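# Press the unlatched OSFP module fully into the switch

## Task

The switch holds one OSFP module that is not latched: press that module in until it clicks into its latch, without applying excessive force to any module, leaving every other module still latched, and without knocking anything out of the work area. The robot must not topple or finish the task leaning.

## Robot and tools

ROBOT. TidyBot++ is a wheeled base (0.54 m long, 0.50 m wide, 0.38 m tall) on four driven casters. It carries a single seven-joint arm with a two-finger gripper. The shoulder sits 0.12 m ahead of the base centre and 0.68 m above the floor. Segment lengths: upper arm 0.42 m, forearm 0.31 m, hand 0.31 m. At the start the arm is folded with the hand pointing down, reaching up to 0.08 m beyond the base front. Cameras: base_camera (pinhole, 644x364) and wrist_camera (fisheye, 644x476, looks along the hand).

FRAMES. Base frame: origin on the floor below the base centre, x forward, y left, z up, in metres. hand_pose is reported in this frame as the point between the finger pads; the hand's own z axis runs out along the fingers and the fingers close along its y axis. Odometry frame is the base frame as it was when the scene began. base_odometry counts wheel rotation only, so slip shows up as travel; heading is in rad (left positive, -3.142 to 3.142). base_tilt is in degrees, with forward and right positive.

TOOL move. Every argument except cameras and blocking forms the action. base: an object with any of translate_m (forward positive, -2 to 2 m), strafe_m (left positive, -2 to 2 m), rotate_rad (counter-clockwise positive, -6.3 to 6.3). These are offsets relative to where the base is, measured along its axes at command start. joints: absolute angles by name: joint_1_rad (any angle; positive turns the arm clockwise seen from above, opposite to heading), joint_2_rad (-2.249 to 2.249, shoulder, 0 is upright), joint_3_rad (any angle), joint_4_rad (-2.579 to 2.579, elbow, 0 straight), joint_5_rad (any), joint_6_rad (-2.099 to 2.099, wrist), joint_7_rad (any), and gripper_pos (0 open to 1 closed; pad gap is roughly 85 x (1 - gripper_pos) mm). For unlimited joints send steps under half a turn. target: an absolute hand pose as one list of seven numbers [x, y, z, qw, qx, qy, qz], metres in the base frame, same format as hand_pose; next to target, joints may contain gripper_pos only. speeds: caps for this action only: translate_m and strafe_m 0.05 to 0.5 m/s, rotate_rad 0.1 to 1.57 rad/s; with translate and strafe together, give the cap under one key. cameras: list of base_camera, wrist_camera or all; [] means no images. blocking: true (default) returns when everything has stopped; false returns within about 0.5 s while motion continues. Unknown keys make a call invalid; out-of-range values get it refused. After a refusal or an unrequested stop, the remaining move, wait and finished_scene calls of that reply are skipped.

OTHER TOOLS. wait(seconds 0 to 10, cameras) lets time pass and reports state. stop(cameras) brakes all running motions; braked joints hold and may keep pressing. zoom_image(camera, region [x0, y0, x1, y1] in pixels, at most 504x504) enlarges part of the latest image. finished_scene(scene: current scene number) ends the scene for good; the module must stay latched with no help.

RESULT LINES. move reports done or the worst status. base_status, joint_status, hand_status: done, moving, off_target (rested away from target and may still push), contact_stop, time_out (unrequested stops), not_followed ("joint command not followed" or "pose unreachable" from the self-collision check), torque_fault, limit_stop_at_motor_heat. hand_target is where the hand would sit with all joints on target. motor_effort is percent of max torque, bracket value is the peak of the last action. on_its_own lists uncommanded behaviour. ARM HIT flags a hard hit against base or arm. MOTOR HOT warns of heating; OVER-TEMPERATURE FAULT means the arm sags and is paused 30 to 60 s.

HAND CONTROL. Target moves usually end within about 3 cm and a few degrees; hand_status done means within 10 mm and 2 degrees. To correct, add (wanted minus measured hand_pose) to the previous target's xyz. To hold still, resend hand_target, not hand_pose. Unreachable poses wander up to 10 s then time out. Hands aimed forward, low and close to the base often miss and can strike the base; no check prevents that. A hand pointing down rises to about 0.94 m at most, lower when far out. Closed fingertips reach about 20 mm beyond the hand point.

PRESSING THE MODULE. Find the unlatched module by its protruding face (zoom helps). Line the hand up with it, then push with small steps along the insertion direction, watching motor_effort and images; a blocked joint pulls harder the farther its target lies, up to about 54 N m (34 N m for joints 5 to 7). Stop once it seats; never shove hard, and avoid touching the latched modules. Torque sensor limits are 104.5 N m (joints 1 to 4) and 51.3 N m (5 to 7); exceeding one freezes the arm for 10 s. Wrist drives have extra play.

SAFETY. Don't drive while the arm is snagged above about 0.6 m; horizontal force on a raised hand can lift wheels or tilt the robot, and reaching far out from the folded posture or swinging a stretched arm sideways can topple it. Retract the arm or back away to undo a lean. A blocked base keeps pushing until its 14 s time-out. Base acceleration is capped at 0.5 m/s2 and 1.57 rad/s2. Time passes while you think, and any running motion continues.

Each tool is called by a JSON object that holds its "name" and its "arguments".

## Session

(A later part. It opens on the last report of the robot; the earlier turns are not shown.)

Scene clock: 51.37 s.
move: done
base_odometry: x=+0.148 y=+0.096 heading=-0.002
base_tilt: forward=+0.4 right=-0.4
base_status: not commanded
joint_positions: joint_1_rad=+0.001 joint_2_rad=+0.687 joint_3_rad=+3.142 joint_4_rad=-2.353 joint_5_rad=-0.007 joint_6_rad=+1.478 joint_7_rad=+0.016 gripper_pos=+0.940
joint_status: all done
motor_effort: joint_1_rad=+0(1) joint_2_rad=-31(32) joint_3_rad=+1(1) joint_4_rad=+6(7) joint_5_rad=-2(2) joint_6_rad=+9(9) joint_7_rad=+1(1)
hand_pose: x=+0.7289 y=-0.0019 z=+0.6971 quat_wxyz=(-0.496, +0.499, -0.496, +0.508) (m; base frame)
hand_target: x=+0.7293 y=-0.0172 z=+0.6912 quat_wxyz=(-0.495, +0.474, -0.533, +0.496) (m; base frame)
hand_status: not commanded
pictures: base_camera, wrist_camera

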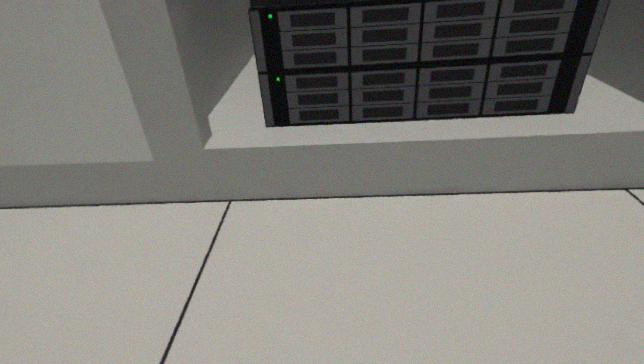

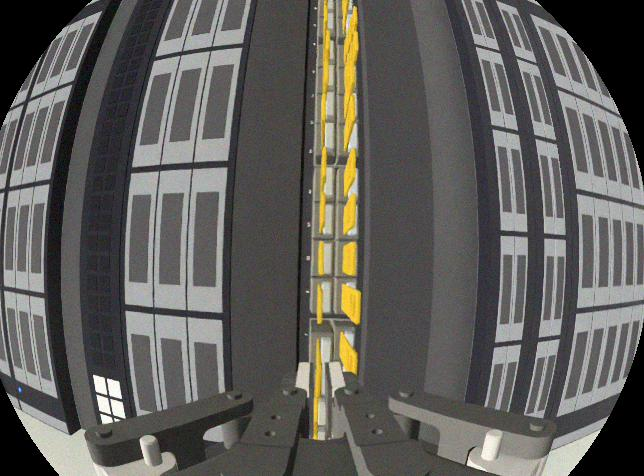

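{"name": "move", "arguments": {"joints": {"joint_2_rad":0.676}}}

{"name": "zoom_image", "arguments": {"camera": "wrist_camera", "region": [280, 320, 380, 440]}}

Scene clock: 52.70 s.
move: done
base_odometry: x=+0.148 y=+0.096 heading=-0.002
base_tilt: forward=+0.5 right=-0.4
base_status: not commanded
joint_positions: joint_1_rad=+0.001 joint_2_rad=+0.686 joint_3_rad=+3.142 joint_4_rad=-2.353 joint_5_rad=-0.007 joint_6_rad=+1.478 joint_7_rad=+0.016 gripper_pos=+0.940
joint_status: all done
motor_effort: joint_1_rad=+0(1) joint_2_rad=-31(31) joint_3_rad=+1(1) joint_4_rad=+7(7) joint_5_rad=-2(2) joint_6_rad=+9(10) joint_7_rad=+1(1)
hand_pose: x=+0.7289 y=-0.0019 z=+0.6974 quat_wxyz=(-0.496, +0.499, -0.496, +0.508) (m; base frame)
hand_target: x=+0.7293 y=-0.0172 z=+0.6936 quat_wxyz=(-0.496, +0.473, -0.532, +0.497) (m; base frame)
hand_status: not commanded
pictures: base_camera, wrist_camera

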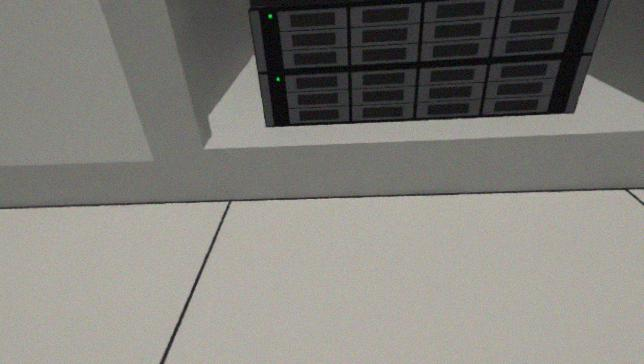

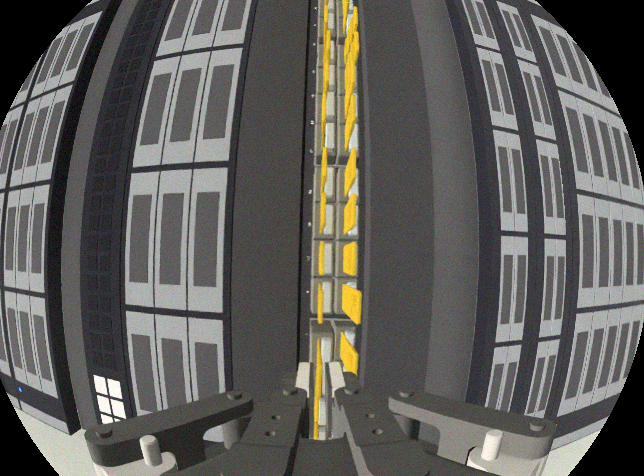

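Scaled by 4.200.

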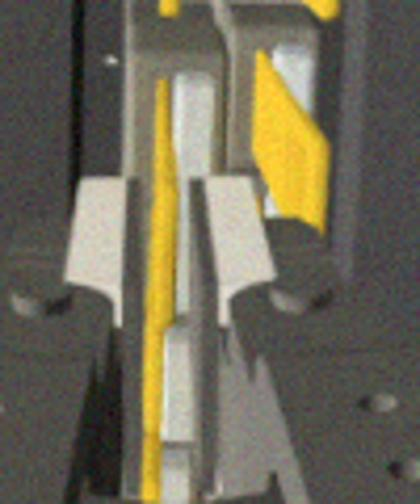

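{"name": "move", "arguments": {"joints": {"joint_2_rad":0.668}, "cameras": ["wrist_camera"]}}

{"name": "zoom_image", "arguments": {"camera": "wrist_camera", "region": [280, 320, 380, 440]}}

Scene clock: 54.47 s.
move: done
base_odometry: x=+0.148 y=+0.096 heading=-0.002
base_tilt: forward=+0.5 right=-0.4
base_status: not commanded
joint_positions: joint_1_rad=+0.001 joint_2_rad=+0.681 joint_3_rad=+3.142 joint_4_rad=-2.353 joint_5_rad=-0.007 joint_6_rad=+1.478 joint_7_rad=+0.016 gripper_pos=+0.940
joint_status: all done
motor_effort: joint_1_rad=+0(1) joint_2_rad=-31(32) joint_3_rad=+1(1) joint_4_rad=+7(7) joint_5_rad=-2(2) joint_6_rad=+9(9) joint_7_rad=+1(1)
hand_pose: x=+0.7288 y=-0.0019 z=+0.7004 quat_wxyz=(-0.497, +0.498, -0.495, +0.510) (m; base frame)
hand_target: x=+0.7291 y=-0.0172 z=+0.6985 quat_wxyz=(-0.498, +0.471, -0.530, +0.499) (m; base frame)
hand_status: not commanded
pictures: wrist_camera

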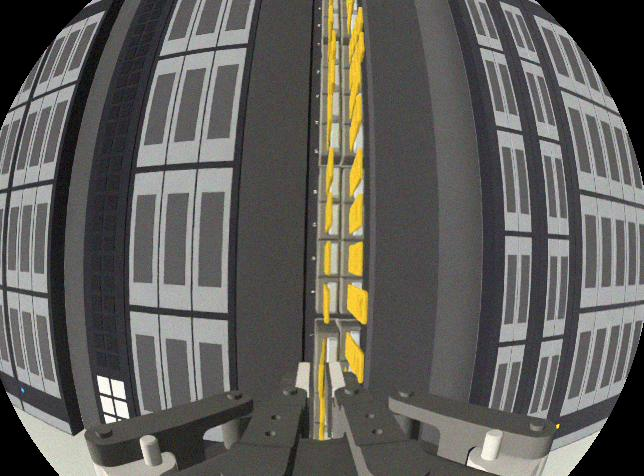

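Scaled by 4.200.

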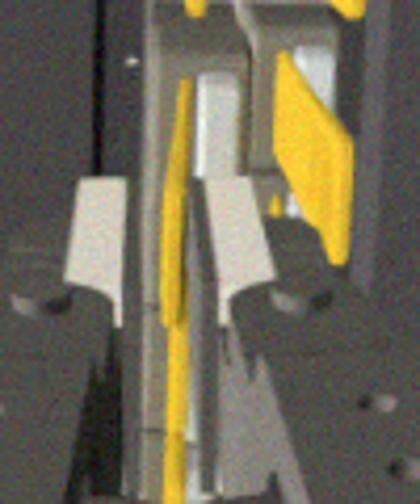

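{"name": "move", "arguments": {"base": {"translate_m":0.022}, "speeds": {"translate_m":0.05}, "cameras": ["wrist_camera"]}}

{"name": "zoom_image", "arguments": {"camera": "wrist_camera", "region": [280, 320, 380, 440]}}

Scene clock: 56.27 s.
move: done
base_odometry: x=+0.170 y=+0.096 heading=-0.001
base_tilt: forward=+0.5 right=-0.4
base_status: done
joint_positions: joint_1_rad=+0.001 joint_2_rad=+0.681 joint_3_rad=+3.142 joint_4_rad=-2.353 joint_5_rad=-0.007 joint_6_rad=+1.478 joint_7_rad=+0.016 gripper_pos=+0.940
joint_status: not commanded
motor_effort: joint_1_rad=+0(2) joint_2_rad=-33(34) joint_3_rad=+1(1) joint_4_rad=+8(9) joint_5_rad=-2(2) joint_6_rad=+11(11) joint_7_rad=+1(1)
hand_pose: x=+0.7288 y=-0.0019 z=+0.7007 quat_wxyz=(-0.497, +0.498, -0.495, +0.510) (m; base frame)
hand_target: x=+0.7291 y=-0.0172 z=+0.6985 quat_wxyz=(-0.498, +0.471, -0.530, +0.499) (m; base frame)
hand_status: not commanded
pictures: wrist_camera

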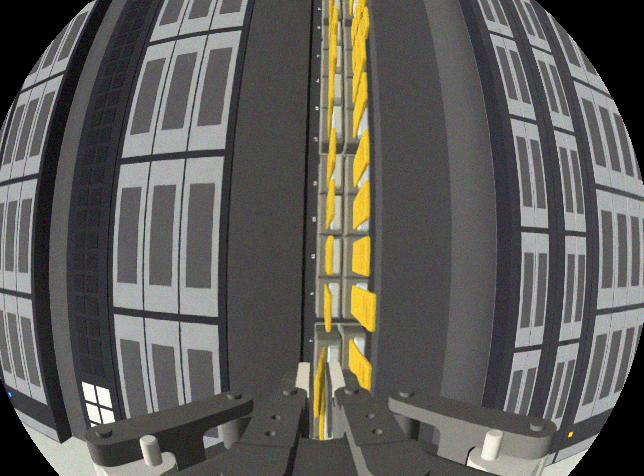

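Scaled by 4.200.

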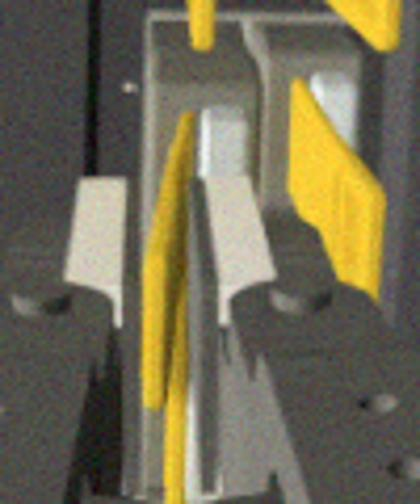

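{"name": "move", "arguments": {"joints": {"gripper_pos":0.915}, "base": {"translate_m":0.006}, "speeds": {"translate_m":0.05}, "cameras": ["wrist_camera"]}}

{"name": "zoom_image", "arguments": {"camera": "wrist_camera", "region": [280, 320, 380, 440]}}

Scene clock: 57.77 s.
move: done
base_odometry: x=+0.176 y=+0.096 heading=-0.001
base_tilt: forward=+0.5 right=-0.5
base_status: done
joint_positions: joint_1_rad=+0.001 joint_2_rad=+0.679 joint_3_rad=+3.142 joint_4_rad=-2.356 joint_5_rad=-0.007 joint_6_rad=+1.478 joint_7_rad=+0.016 gripper_pos=+0.915
joint_status: all done
motor_effort: joint_1_rad=+1(1) joint_2_rad=-32(33) joint_3_rad=+1(2) joint_4_rad=+8(10) joint_5_rad=-2(2) joint_6_rad=+10(11) joint_7_rad=+1(1)
hand_pose: x=+0.7281 y=-0.0019 z=+0.7012 quat_wxyz=(-0.497, +0.498, -0.495, +0.510) (m; base frame)
hand_target: x=+0.7291 y=-0.0172 z=+0.6985 quat_wxyz=(-0.498, +0.471, -0.530, +0.499) (m; base frame)
hand_status: not commanded
pictures: wrist_camera

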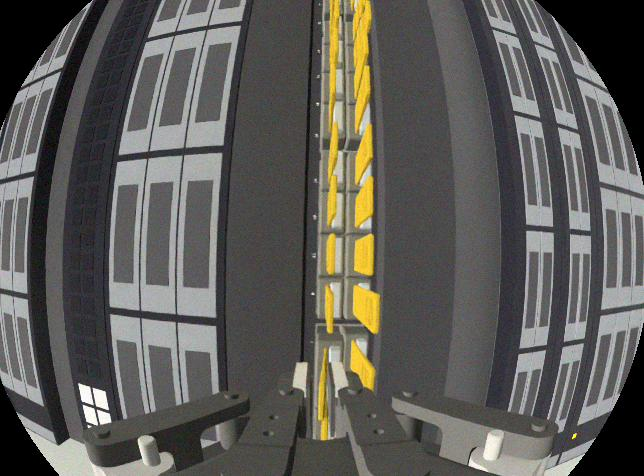

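Scaled by 4.200.

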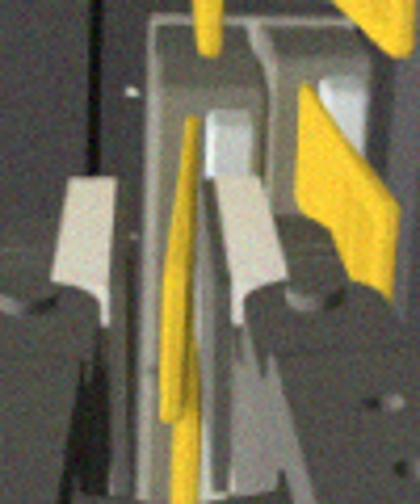

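{"name": "move", "arguments": {"joints": {"joint_2_rad":0.675}, "base": {"translate_m":0.004}, "speeds": {"translate_m":0.05}, "cameras": ["wrist_camera"]}}

{"name": "zoom_image", "arguments": {"camera": "wrist_camera", "region": [280, 320, 380, 440]}}

Scene clock: 59.73 s.
move: done
base_odometry: x=+0.180 y=+0.096 heading=-0.001
base_tilt: forward=+0.4 right=-0.5
base_status: done
joint_positions: joint_1_rad=+0.001 joint_2_rad=+0.677 joint_3_rad=+3.142 joint_4_rad=-2.361 joint_5_rad=-0.008 joint_6_rad=+1.478 joint_7_rad=+0.016 gripper_pos=+0.915
joint_status: all done
motor_effort: joint_1_rad=+0(1) joint_2_rad=-31(33) joint_3_rad=+1(1) joint_4_rad=+10(12) joint_5_rad=-1(2) joint_6_rad=+9(10) joint_7_rad=+1(1)
hand_pose: x=+0.7264 y=-0.0021 z=+0.7007 quat_wxyz=(-0.496, +0.499, -0.496, +0.509) (m; base frame)
hand_target: x=+0.7292 y=-0.0172 z=+0.6942 quat_wxyz=(-0.496, +0.473, -0.532, +0.498) (m; base frame)
hand_status: not commanded
pictures: wrist_camera

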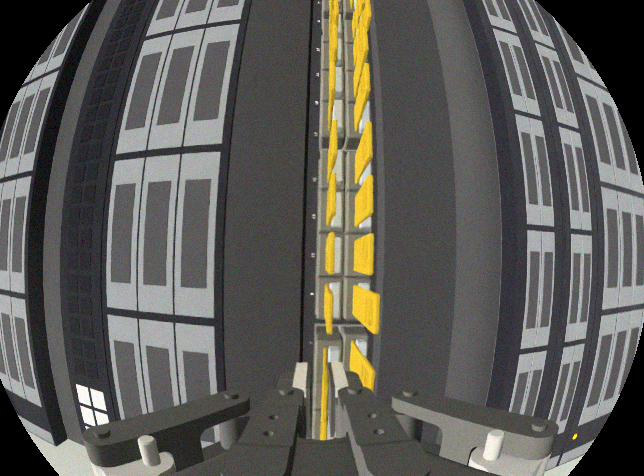

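Scaled by 4.200.

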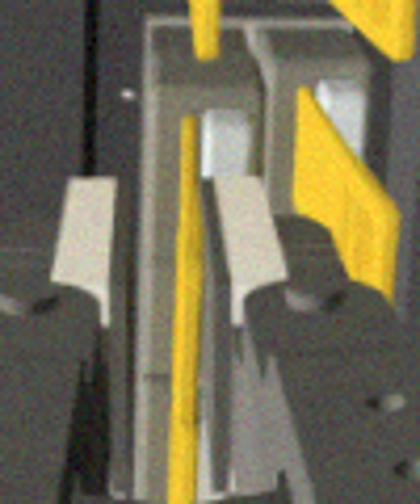

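{"name": "zoom_image", "arguments": {"camera": "wrist_camera", "region": [300, 350, 350, 450]}}

{"name": "zoom_image", "arguments": {"camera": "wrist_camera", "region": [310, 310, 390, 400]}}

Scaled by 5.040.

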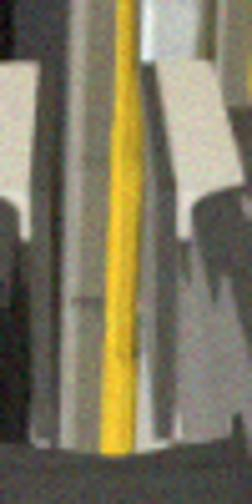

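Scaled by 5.600.

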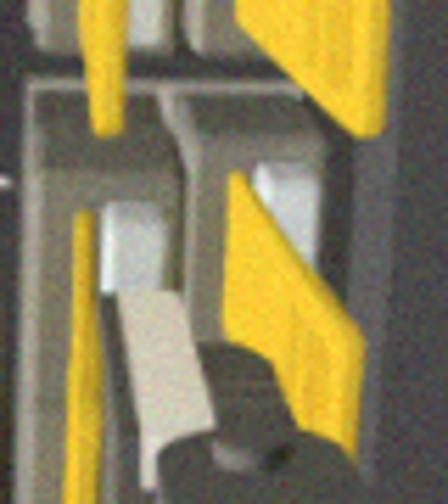

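{"name": "move", "arguments": {"base": {"translate_m":-0.015,"strafe_m":-0.007}, "speeds": {"translate_m":0.05}, "cameras": ["wrist_camera"]}}

{"name": "zoom_image", "arguments": {"camera": "wrist_camera", "region": [280, 310, 380, 430]}}

Scene clock: 69.53 s.
move: done
base_odometry: x=+0.165 y=+0.089 heading=+0.000
base_tilt: forward=+0.4 right=-0.5
base_status: done
joint_positions: joint_1_rad=+0.001 joint_2_rad=+0.677 joint_3_rad=+3.142 joint_4_rad=-2.357 joint_5_rad=-0.008 joint_6_rad=+1.478 joint_7_rad=+0.016 gripper_pos=+0.915
joint_status: not commanded
motor_effort: joint_1_rad=+0(3) joint_2_rad=-31(32) joint_3_rad=+1(2) joint_4_rad=+7(9) joint_5_rad=-2(3) joint_6_rad=+9(10) joint_7_rad=+1(1)
hand_pose: x=+0.7275 y=-0.0021 z=+0.7019 quat_wxyz=(-0.497, +0.498, -0.495, +0.510) (m; base frame)
hand_target: x=+0.7292 y=-0.0172 z=+0.6942 quat_wxyz=(-0.496, +0.473, -0.532, +0.498) (m; base frame)
hand_status: not commanded
pictures: wrist_camera

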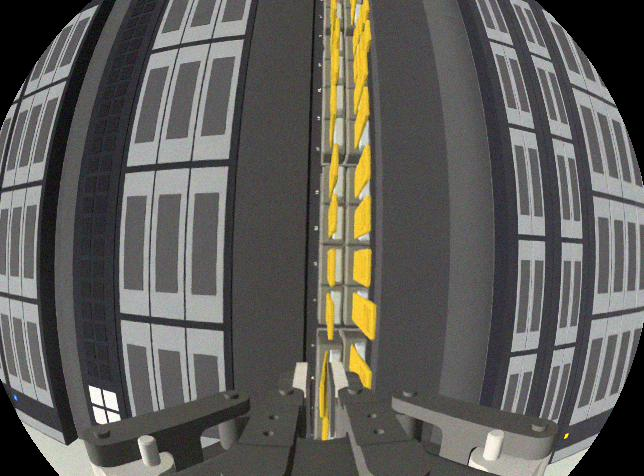

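Scaled by 4.200.

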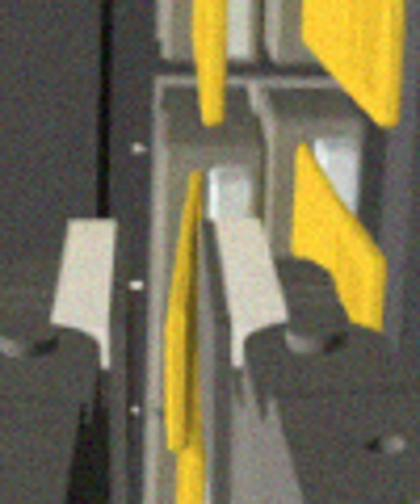

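{"name": "move", "arguments": {"base": {"translate_m":0.012}, "speeds": {"translate_m":0.05}, "cameras": ["wrist_camera"]}}

{"name": "zoom_image", "arguments": {"camera": "wrist_camera", "region": [280, 310, 380, 430]}}

Scene clock: 71.23 s.
move: done
base_odometry: x=+0.177 y=+0.089 heading=-0.001
base_tilt: forward=+0.5 right=-0.4
base_status: done
joint_positions: joint_1_rad=+0.001 joint_2_rad=+0.679 joint_3_rad=+3.142 joint_4_rad=-2.357 joint_5_rad=-0.008 joint_6_rad=+1.478 joint_7_rad=+0.016 gripper_pos=+0.915
joint_status: not commanded
motor_effort: joint_1_rad=+0(2) joint_2_rad=-31(33) joint_3_rad=+1(1) joint_4_rad=+7(8) joint_5_rad=-1(2) joint_6_rad=+9(10) joint_7_rad=+1(1)
hand_pose: x=+0.7276 y=-0.0021 z=+0.7007 quat_wxyz=(-0.497, +0.498, -0.495, +0.509) (m; base frame)
hand_target: x=+0.7292 y=-0.0172 z=+0.6942 quat_wxyz=(-0.496, +0.473, -0.532, +0.498) (m; base frame)
hand_status: not commanded
pictures: wrist_camera

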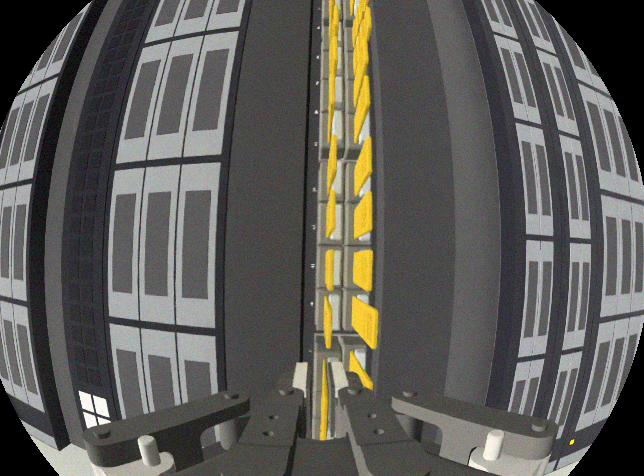

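Scaled by 4.200.

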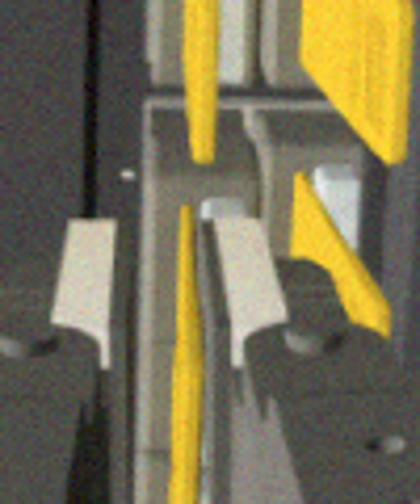

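{"name": "move", "arguments": {"base": {"translate_m":0.006}, "speeds": {"translate_m":0.05}, "cameras": ["wrist_camera"]}}

{"name": "zoom_image", "arguments": {"camera": "wrist_camera", "region": [280, 310, 380, 430]}}

Scene clock: 72.50 s.
move: done
base_odometry: x=+0.183 y=+0.089 heading=-0.001
base_tilt: forward=+0.5 right=-0.5
base_status: done
joint_positions: joint_1_rad=+0.001 joint_2_rad=+0.676 joint_3_rad=+3.142 joint_4_rad=-2.361 joint_5_rad=-0.009 joint_6_rad=+1.478 joint_7_rad=+0.016 gripper_pos=+0.915
joint_status: not commanded
motor_effort: joint_1_rad=+0(1) joint_2_rad=-31(31) joint_3_rad=+0(1) joint_4_rad=+9(11) joint_5_rad=-1(2) joint_6_rad=+9(10) joint_7_rad=+1(1)
hand_pose: x=+0.7264 y=-0.0023 z=+0.7007 quat_wxyz=(-0.496, +0.498, -0.496, +0.509) (m; base frame)
hand_target: x=+0.7292 y=-0.0172 z=+0.6942 quat_wxyz=(-0.496, +0.473, -0.532, +0.498) (m; base frame)
hand_status: not commanded
pictures: wrist_camera

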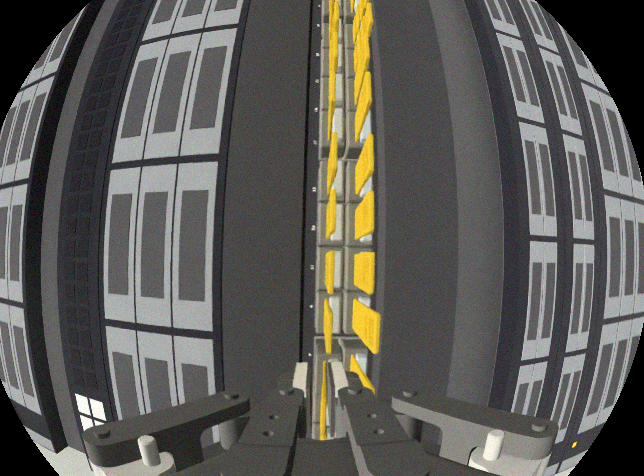

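Scaled by 4.200.

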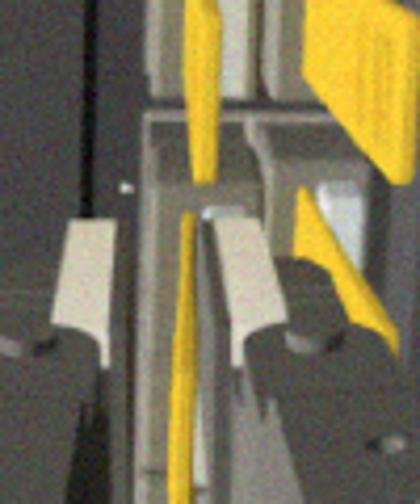

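{"name": "move", "arguments": {"base": {"translate_m":0.006}, "speeds": {"translate_m":0.05}, "cameras": ["wrist_camera"]}}

{"name": "zoom_image", "arguments": {"camera": "wrist_camera", "region": [280, 310, 380, 430]}}

Scene clock: 73.87 s.
move: done
base_odometry: x=+0.189 y=+0.089 heading=-0.001
base_tilt: forward=+0.5 right=-0.5
base_status: done
joint_positions: joint_1_rad=+0.001 joint_2_rad=+0.674 joint_3_rad=+3.142 joint_4_rad=-2.365 joint_5_rad=-0.009 joint_6_rad=+1.478 joint_7_rad=+0.016 gripper_pos=+0.915
joint_status: not commanded
motor_effort: joint_1_rad=+0(2) joint_2_rad=-30(31) joint_3_rad=+1(2) joint_4_rad=+9(12) joint_5_rad=-1(3) joint_6_rad=+9(10) joint_7_rad=+1(1)
hand_pose: x=+0.7251 y=-0.0022 z=+0.7008 quat_wxyz=(-0.496, +0.499, -0.496, +0.509) (m; base frame)
hand_target: x=+0.7292 y=-0.0172 z=+0.6942 quat_wxyz=(-0.496, +0.473, -0.532, +0.498) (m; base frame)
hand_status: not commanded
pictures: wrist_camera

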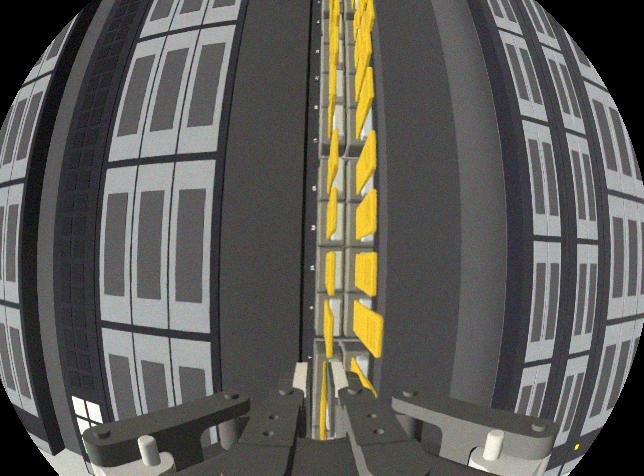

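Scaled by 4.200.

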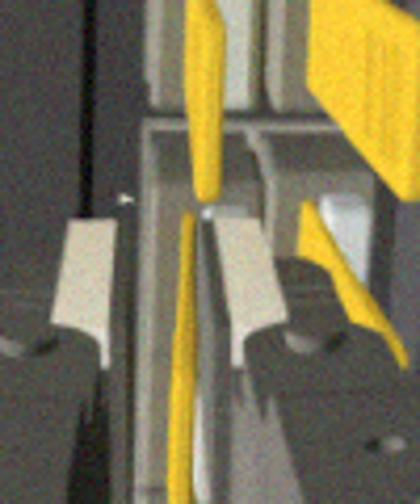

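{"name": "move", "arguments": {"base": {"translate_m":0.006}, "speeds": {"translate_m":0.05}, "cameras": ["wrist_camera"]}}

{"name": "zoom_image", "arguments": {"camera": "wrist_camera", "region": [280, 310, 380, 430]}}

Scene clock: 75.17 s.
move: done
base_odometry: x=+0.195 y=+0.089 heading=-0.002
base_tilt: forward=+0.6 right=-0.4
base_status: done
joint_positions: joint_1_rad=+0.001 joint_2_rad=+0.671 joint_3_rad=+3.142 joint_4_rad=-2.370 joint_5_rad=-0.009 joint_6_rad=+1.478 joint_7_rad=+0.016 gripper_pos=+0.915
joint_status: not commanded
motor_effort: joint_1_rad=+1(2) joint_2_rad=-30(31) joint_3_rad=+1(3) joint_4_rad=+9(13) joint_5_rad=-2(3) joint_6_rad=+8(10) joint_7_rad=+1(1)
hand_pose: x=+0.7233 y=-0.0020 z=+0.7010 quat_wxyz=(-0.496, +0.499, -0.497, +0.508) (m; base frame)
hand_target: x=+0.7292 y=-0.0172 z=+0.6942 quat_wxyz=(-0.496, +0.473, -0.532, +0.498) (m; base frame)
hand_status: not commanded
pictures: wrist_camera

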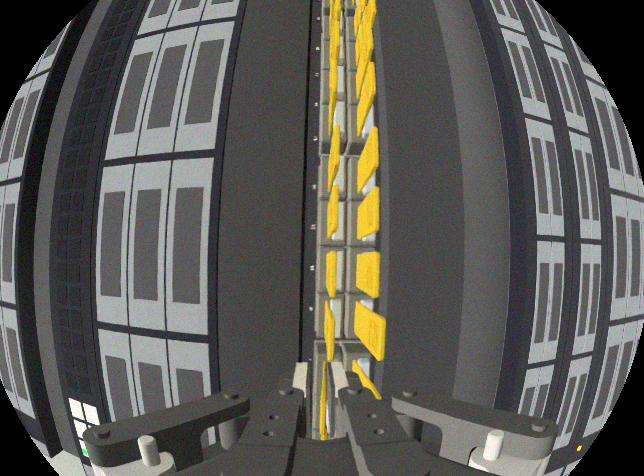

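Scaled by 4.200.

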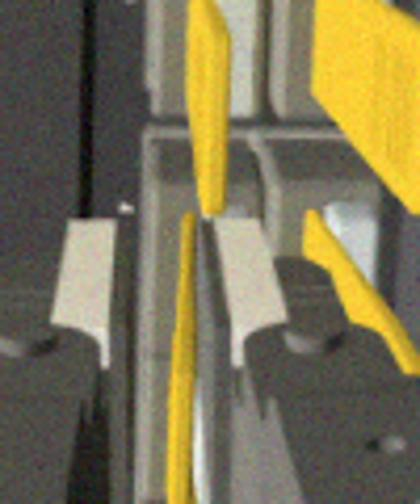

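{"name": "move", "arguments": {"base": {"translate_m":0.005}, "speeds": {"translate_m":0.05}, "cameras": ["wrist_camera"]}}

{"name": "zoom_image", "arguments": {"camera": "wrist_camera", "region": [280, 310, 380, 430]}}

Scene clock: 76.50 s.
move: done
base_odometry: x=+0.200 y=+0.088 heading=-0.002
base_tilt: forward=+0.4 right=-0.4
base_status: done
joint_positions: joint_1_rad=+0.000 joint_2_rad=+0.666 joint_3_rad=+3.142 joint_4_rad=-2.378 joint_5_rad=-0.009 joint_6_rad=+1.478 joint_7_rad=+0.016 gripper_pos=+0.915
joint_status: not commanded
motor_effort: joint_1_rad=+1(3) joint_2_rad=-28(31) joint_3_rad=+2(3) joint_4_rad=+10(15) joint_5_rad=-2(4) joint_6_rad=+8(10) joint_7_rad=+1(1)
hand_pose: x=+0.7209 y=-0.0017 z=+0.7010 quat_wxyz=(-0.495, +0.500, -0.498, +0.507) (m; base frame)
hand_target: x=+0.7292 y=-0.0172 z=+0.6942 quat_wxyz=(-0.496, +0.473, -0.532, +0.498) (m; base frame)
hand_status: not commanded
pictures: wrist_camera

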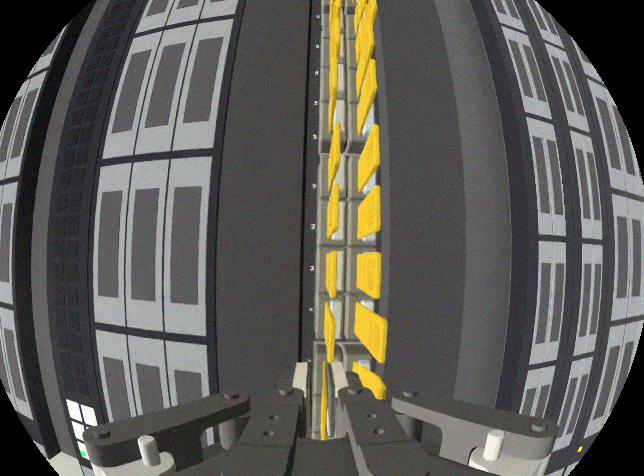

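Scaled by 4.200.

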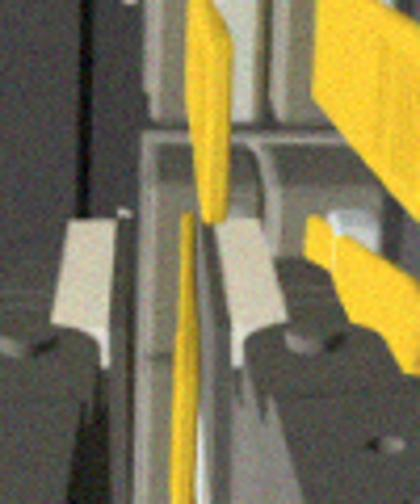

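{"name": "move", "arguments": {"base": {"translate_m":-0.05}, "speeds": {"translate_m":0.15}, "cameras": ["wrist_camera"]}}

{"name": "zoom_image", "arguments": {"camera": "wrist_camera", "region": [280, 260, 380, 380]}}

{"name": "zoom_image", "arguments": {"camera": "wrist_camera", "region": [280, 340, 380, 460]}}

Scene clock: 78.13 s.
move: done
base_odometry: x=+0.150 y=+0.088 heading=-0.002
base_tilt: forward=+0.5 right=-0.4
base_status: done
joint_positions: joint_1_rad=+0.000 joint_2_rad=+0.676 joint_3_rad=+3.142 joint_4_rad=-2.357 joint_5_rad=-0.010 joint_6_rad=+1.477 joint_7_rad=+0.016 gripper_pos=+0.915
joint_status: not commanded
motor_effort: joint_1_rad=+0(2) joint_2_rad=-31(33) joint_3_rad=+0(2) joint_4_rad=+6(10) joint_5_rad=-1(3) joint_6_rad=+9(10) joint_7_rad=+1(1)
hand_pose: x=+0.7277 y=-0.0018 z=+0.7024 quat_wxyz=(-0.498, +0.497, -0.495, +0.510) (m; base frame)
hand_target: x=+0.7292 y=-0.0172 z=+0.6942 quat_wxyz=(-0.496, +0.473, -0.532, +0.498) (m; base frame)
hand_status: not commanded
pictures: wrist_camera

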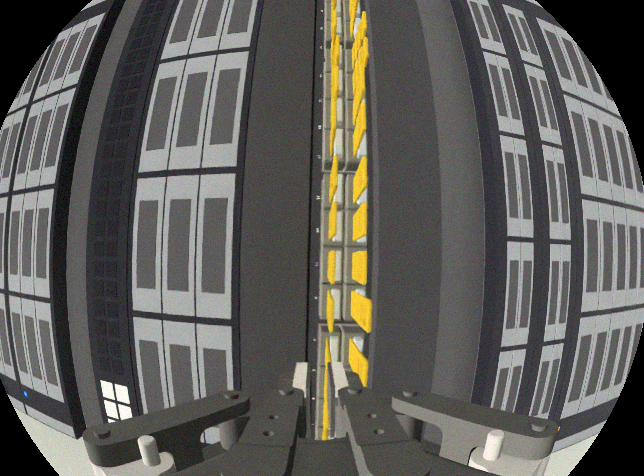

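Scaled by 4.200.

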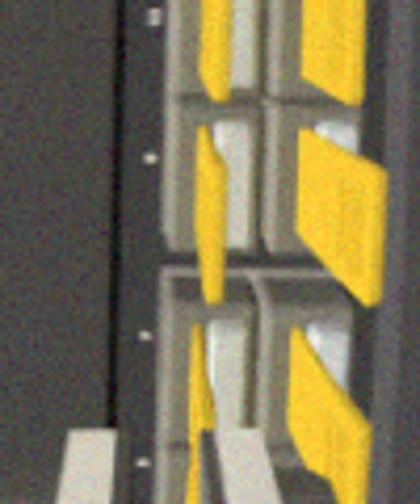

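Scaled by 4.200.

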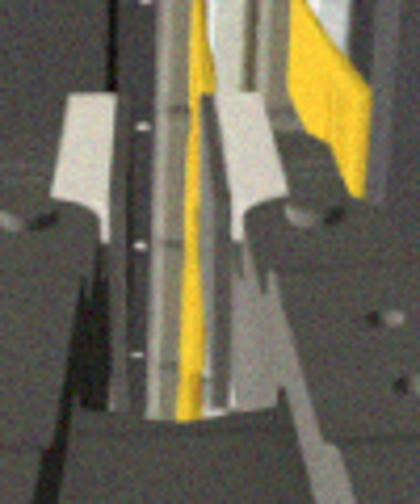

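{"name": "move", "arguments": {"base": {"strafe_m":0.075,"translate_m":-0.02}, "cameras": ["wrist_camera"]}}

{"name": "zoom_image", "arguments": {"camera": "wrist_camera", "region": [280, 160, 400, 300]}}

{"name": "zoom_image", "arguments": {"camera": "wrist_camera", "region": [280, 240, 380, 350]}}

Scene clock: 80.67 s.
move: done
base_odometry: x=+0.130 y=+0.163 heading=-0.002
base_tilt: forward=+0.5 right=-0.4
base_status: done
joint_positions: joint_1_rad=-0.004 joint_2_rad=+0.676 joint_3_rad=+3.141 joint_4_rad=-2.357 joint_5_rad=-0.010 joint_6_rad=+1.477 joint_7_rad=+0.016 gripper_pos=+0.915
joint_status: not commanded
motor_effort: joint_1_rad=+0(3) joint_2_rad=-31(31) joint_3_rad=+0(2) joint_4_rad=+7(8) joint_5_rad=-1(2) joint_6_rad=+9(9) joint_7_rad=+1(1)
hand_pose: x=+0.7277 y=+0.0010 z=+0.7024 quat_wxyz=(-0.499, +0.498, -0.494, +0.509) (m; base frame)
hand_target: x=+0.7292 y=-0.0172 z=+0.6942 quat_wxyz=(-0.496, +0.473, -0.532, +0.498) (m; base frame)
hand_status: not commanded
pictures: wrist_camera

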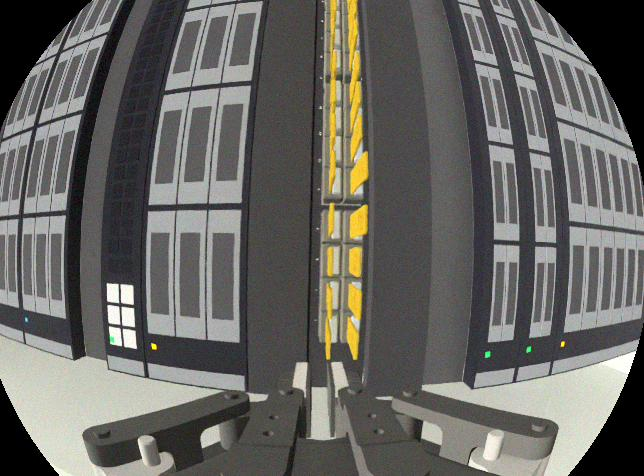

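Scaled by 3.600.

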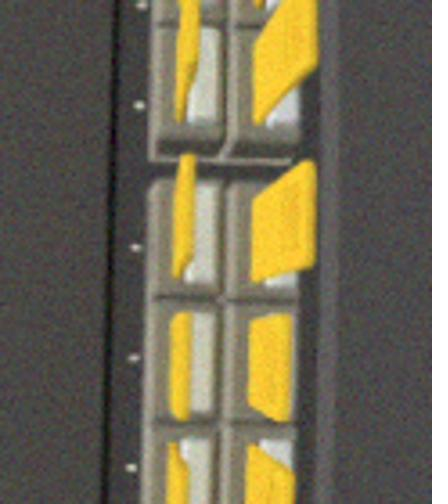

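Scaled by 4.582.

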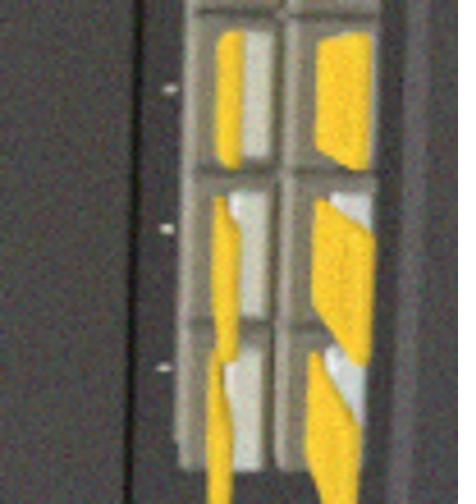

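{"name": "move", "arguments": {"base": {"strafe_m":-0.074,"translate_m":0.01}, "cameras": ["wrist_camera"]}}

{"name": "zoom_image", "arguments": {"camera": "wrist_camera", "region": [300, 300, 360, 360]}}

{"name": "zoom_image", "arguments": {"camera": "wrist_camera", "region": [300, 240, 360, 300]}}

Scene clock: 83.63 s.
move: done
base_odometry: x=+0.140 y=+0.089 heading=-0.002
base_tilt: forward=+0.5 right=-0.4
base_status: done
joint_positions: joint_1_rad=+0.002 joint_2_rad=+0.676 joint_3_rad=+3.141 joint_4_rad=-2.357 joint_5_rad=-0.011 joint_6_rad=+1.477 joint_7_rad=+0.016 gripper_pos=+0.915
joint_status: not commanded
motor_effort: joint_1_rad=+0(3) joint_2_rad=-31(32) joint_3_rad=+1(2) joint_4_rad=+7(7) joint_5_rad=-2(2) joint_6_rad=+9(9) joint_7_rad=+1(1)
hand_pose: x=+0.7277 y=-0.0028 z=+0.7023 quat_wxyz=(-0.497, +0.497, -0.496, +0.510) (m; base frame)
hand_target: x=+0.7292 y=-0.0172 z=+0.6942 quat_wxyz=(-0.496, +0.473, -0.532, +0.498) (m; base frame)
hand_status: not commanded
pictures: wrist_camera

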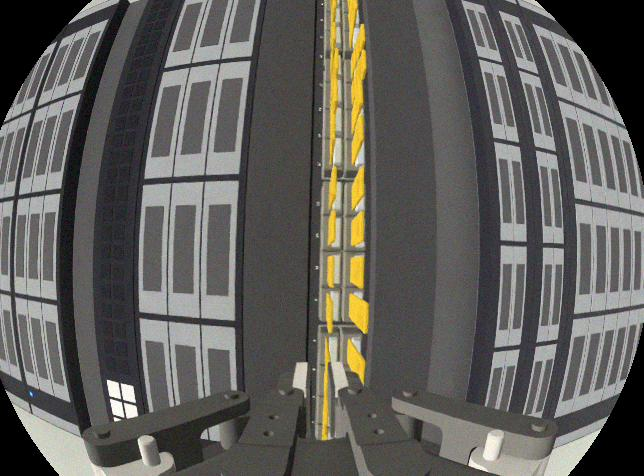

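Scaled by 8.400.

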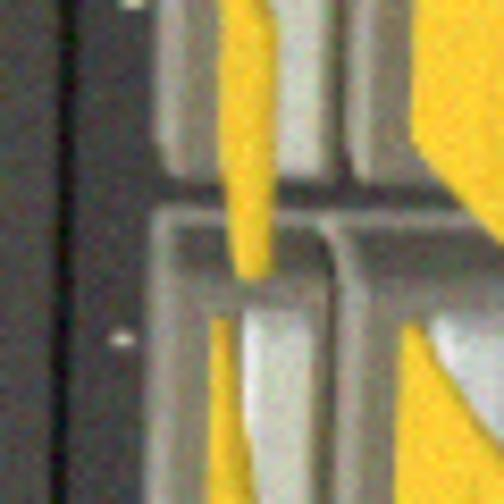

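Scaled by 8.400.

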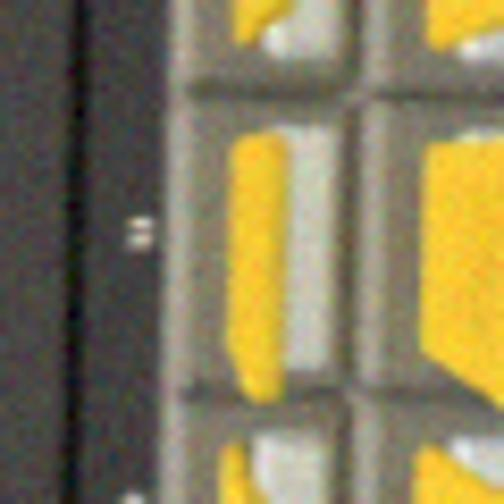

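{"name": "move", "arguments": {"base": {"translate_m":0.048}, "speeds": {"translate_m":0.07}, "cameras": ["wrist_camera"]}}

{"name": "move", "arguments": {"base": {"translate_m":0.018}, "speeds": {"translate_m":0.05}, "cameras": ["wrist_camera"]}}

Scene clock: 85.57 s.
move: done
base_odometry: x=+0.188 y=+0.089 heading=-0.002
base_tilt: forward=+0.4 right=-0.5
base_status: done
joint_positions: joint_1_rad=+0.002 joint_2_rad=+0.678 joint_3_rad=+3.141 joint_4_rad=-2.355 joint_5_rad=-0.011 joint_6_rad=+1.477 joint_7_rad=+0.016 gripper_pos=+0.915
joint_status: not commanded
motor_effort: joint_1_rad=+0(1) joint_2_rad=-31(33) joint_3_rad=+0(2) joint_4_rad=+7(17) joint_5_rad=-1(2) joint_6_rad=+9(11) joint_7_rad=+1(1)
hand_pose: x=+0.7282 y=-0.0028 z=+0.7014 quat_wxyz=(-0.497, +0.497, -0.496, +0.510) (m; base frame)
hand_target: x=+0.7292 y=-0.0172 z=+0.6942 quat_wxyz=(-0.496, +0.473, -0.532, +0.498) (m; base frame)
hand_status: not commanded
pictures: wrist_camera

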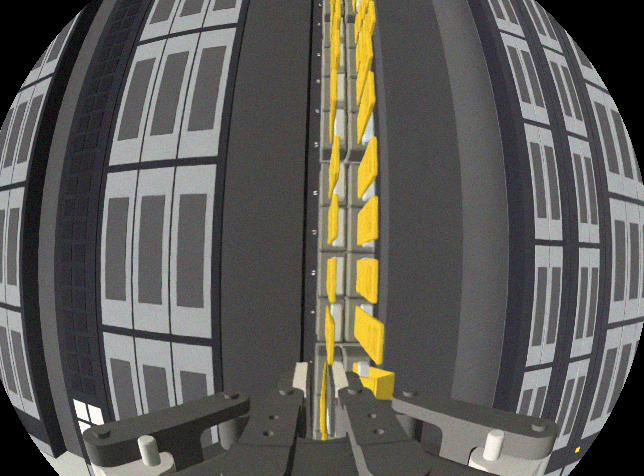

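Scene clock: 86.47 s.
move: done
base_odometry: x=+0.206 y=+0.089 heading=-0.002
base_tilt: forward=+0.5 right=-0.4
base_status: done
joint_positions: joint_1_rad=+0.002 joint_2_rad=+0.659 joint_3_rad=+3.141 joint_4_rad=-2.390 joint_5_rad=-0.011 joint_6_rad=+1.477 joint_7_rad=+0.016 gripper_pos=+0.915
joint_status: not commanded
motor_effort: joint_1_rad=+0(1) joint_2_rad=-26(32) joint_3_rad=+1(2) joint_4_rad=+14(17) joint_5_rad=-1(2) joint_6_rad=+7(10) joint_7_rad=+1(1)
hand_pose: x=+0.7170 y=-0.0029 z=+0.7012 quat_wxyz=(-0.493, +0.501, -0.500, +0.506) (m; base frame)
hand_target: x=+0.7292 y=-0.0172 z=+0.6942 quat_wxyz=(-0.496, +0.473, -0.532, +0.498) (m; base frame)
hand_status: not commanded
pictures: wrist_camera

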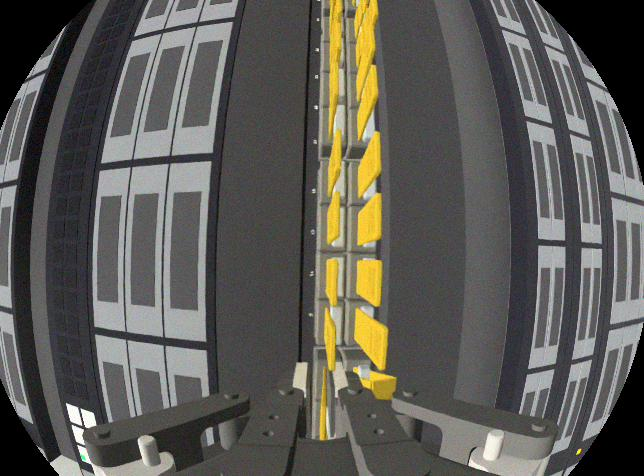

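{"name": "move", "arguments": {"base": {"translate_m":-0.08}, "speeds": {"translate_m":0.15}, "cameras": ["wrist_camera"]}}

{"name": "zoom_image", "arguments": {"camera": "wrist_camera", "region": [300, 300, 360, 360]}}

{"name": "zoom_image", "arguments": {"camera": "wrist_camera", "region": [280, 220, 400, 420]}}

{"name": "zoom_image", "arguments": {"camera": "wrist_camera", "region": [290, 0, 400, 240]}}

Scene clock: 88.37 s.
move: done
base_odometry: x=+0.126 y=+0.089 heading=-0.002
base_tilt: forward=+0.5 right=-0.5
base_status: done
joint_positions: joint_1_rad=+0.002 joint_2_rad=+0.679 joint_3_rad=+3.141 joint_4_rad=-2.351 joint_5_rad=-0.011 joint_6_rad=+1.474 joint_7_rad=+0.016 gripper_pos=+0.915
joint_status: not commanded
motor_effort: joint_1_rad=+0(2) joint_2_rad=-31(33) joint_3_rad=+1(2) joint_4_rad=+7(12) joint_5_rad=-1(2) joint_6_rad=+9(11) joint_7_rad=+1(1)
hand_pose: x=+0.7295 y=-0.0029 z=+0.7016 quat_wxyz=(-0.497, +0.497, -0.496, +0.510) (m; base frame)
hand_target: x=+0.7292 y=-0.0172 z=+0.6942 quat_wxyz=(-0.496, +0.473, -0.532, +0.498) (m; base frame)
hand_status: not commanded
pictures: wrist_camera

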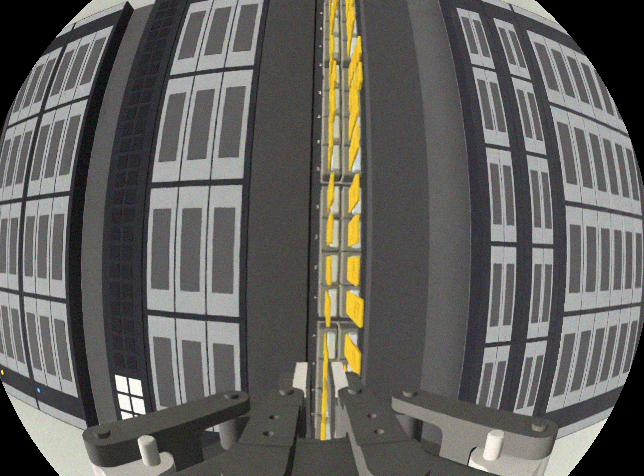

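Scaled by 8.400.

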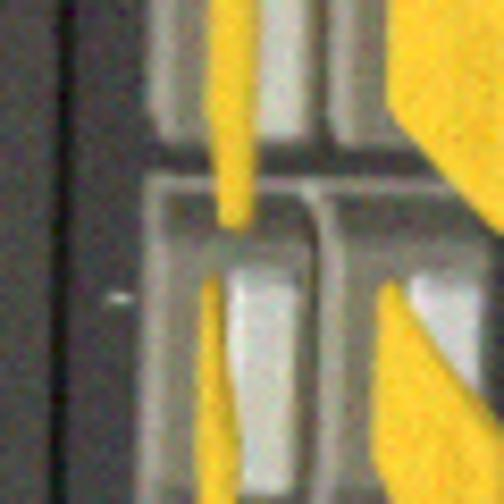

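Scaled by 2.520.

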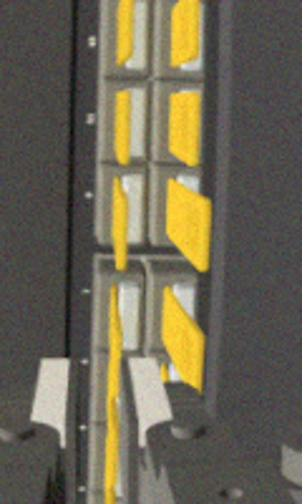

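Scaled by 2.100.

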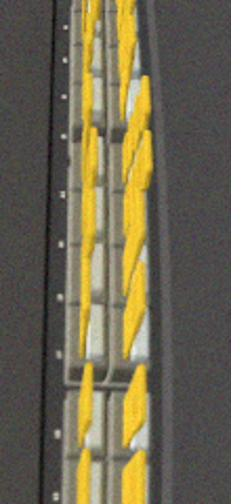

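Everything is flush and the tabs have recovered.

{"name": "finished_scene", "arguments": {"scene": 1}}

The scene is finished: the task was done.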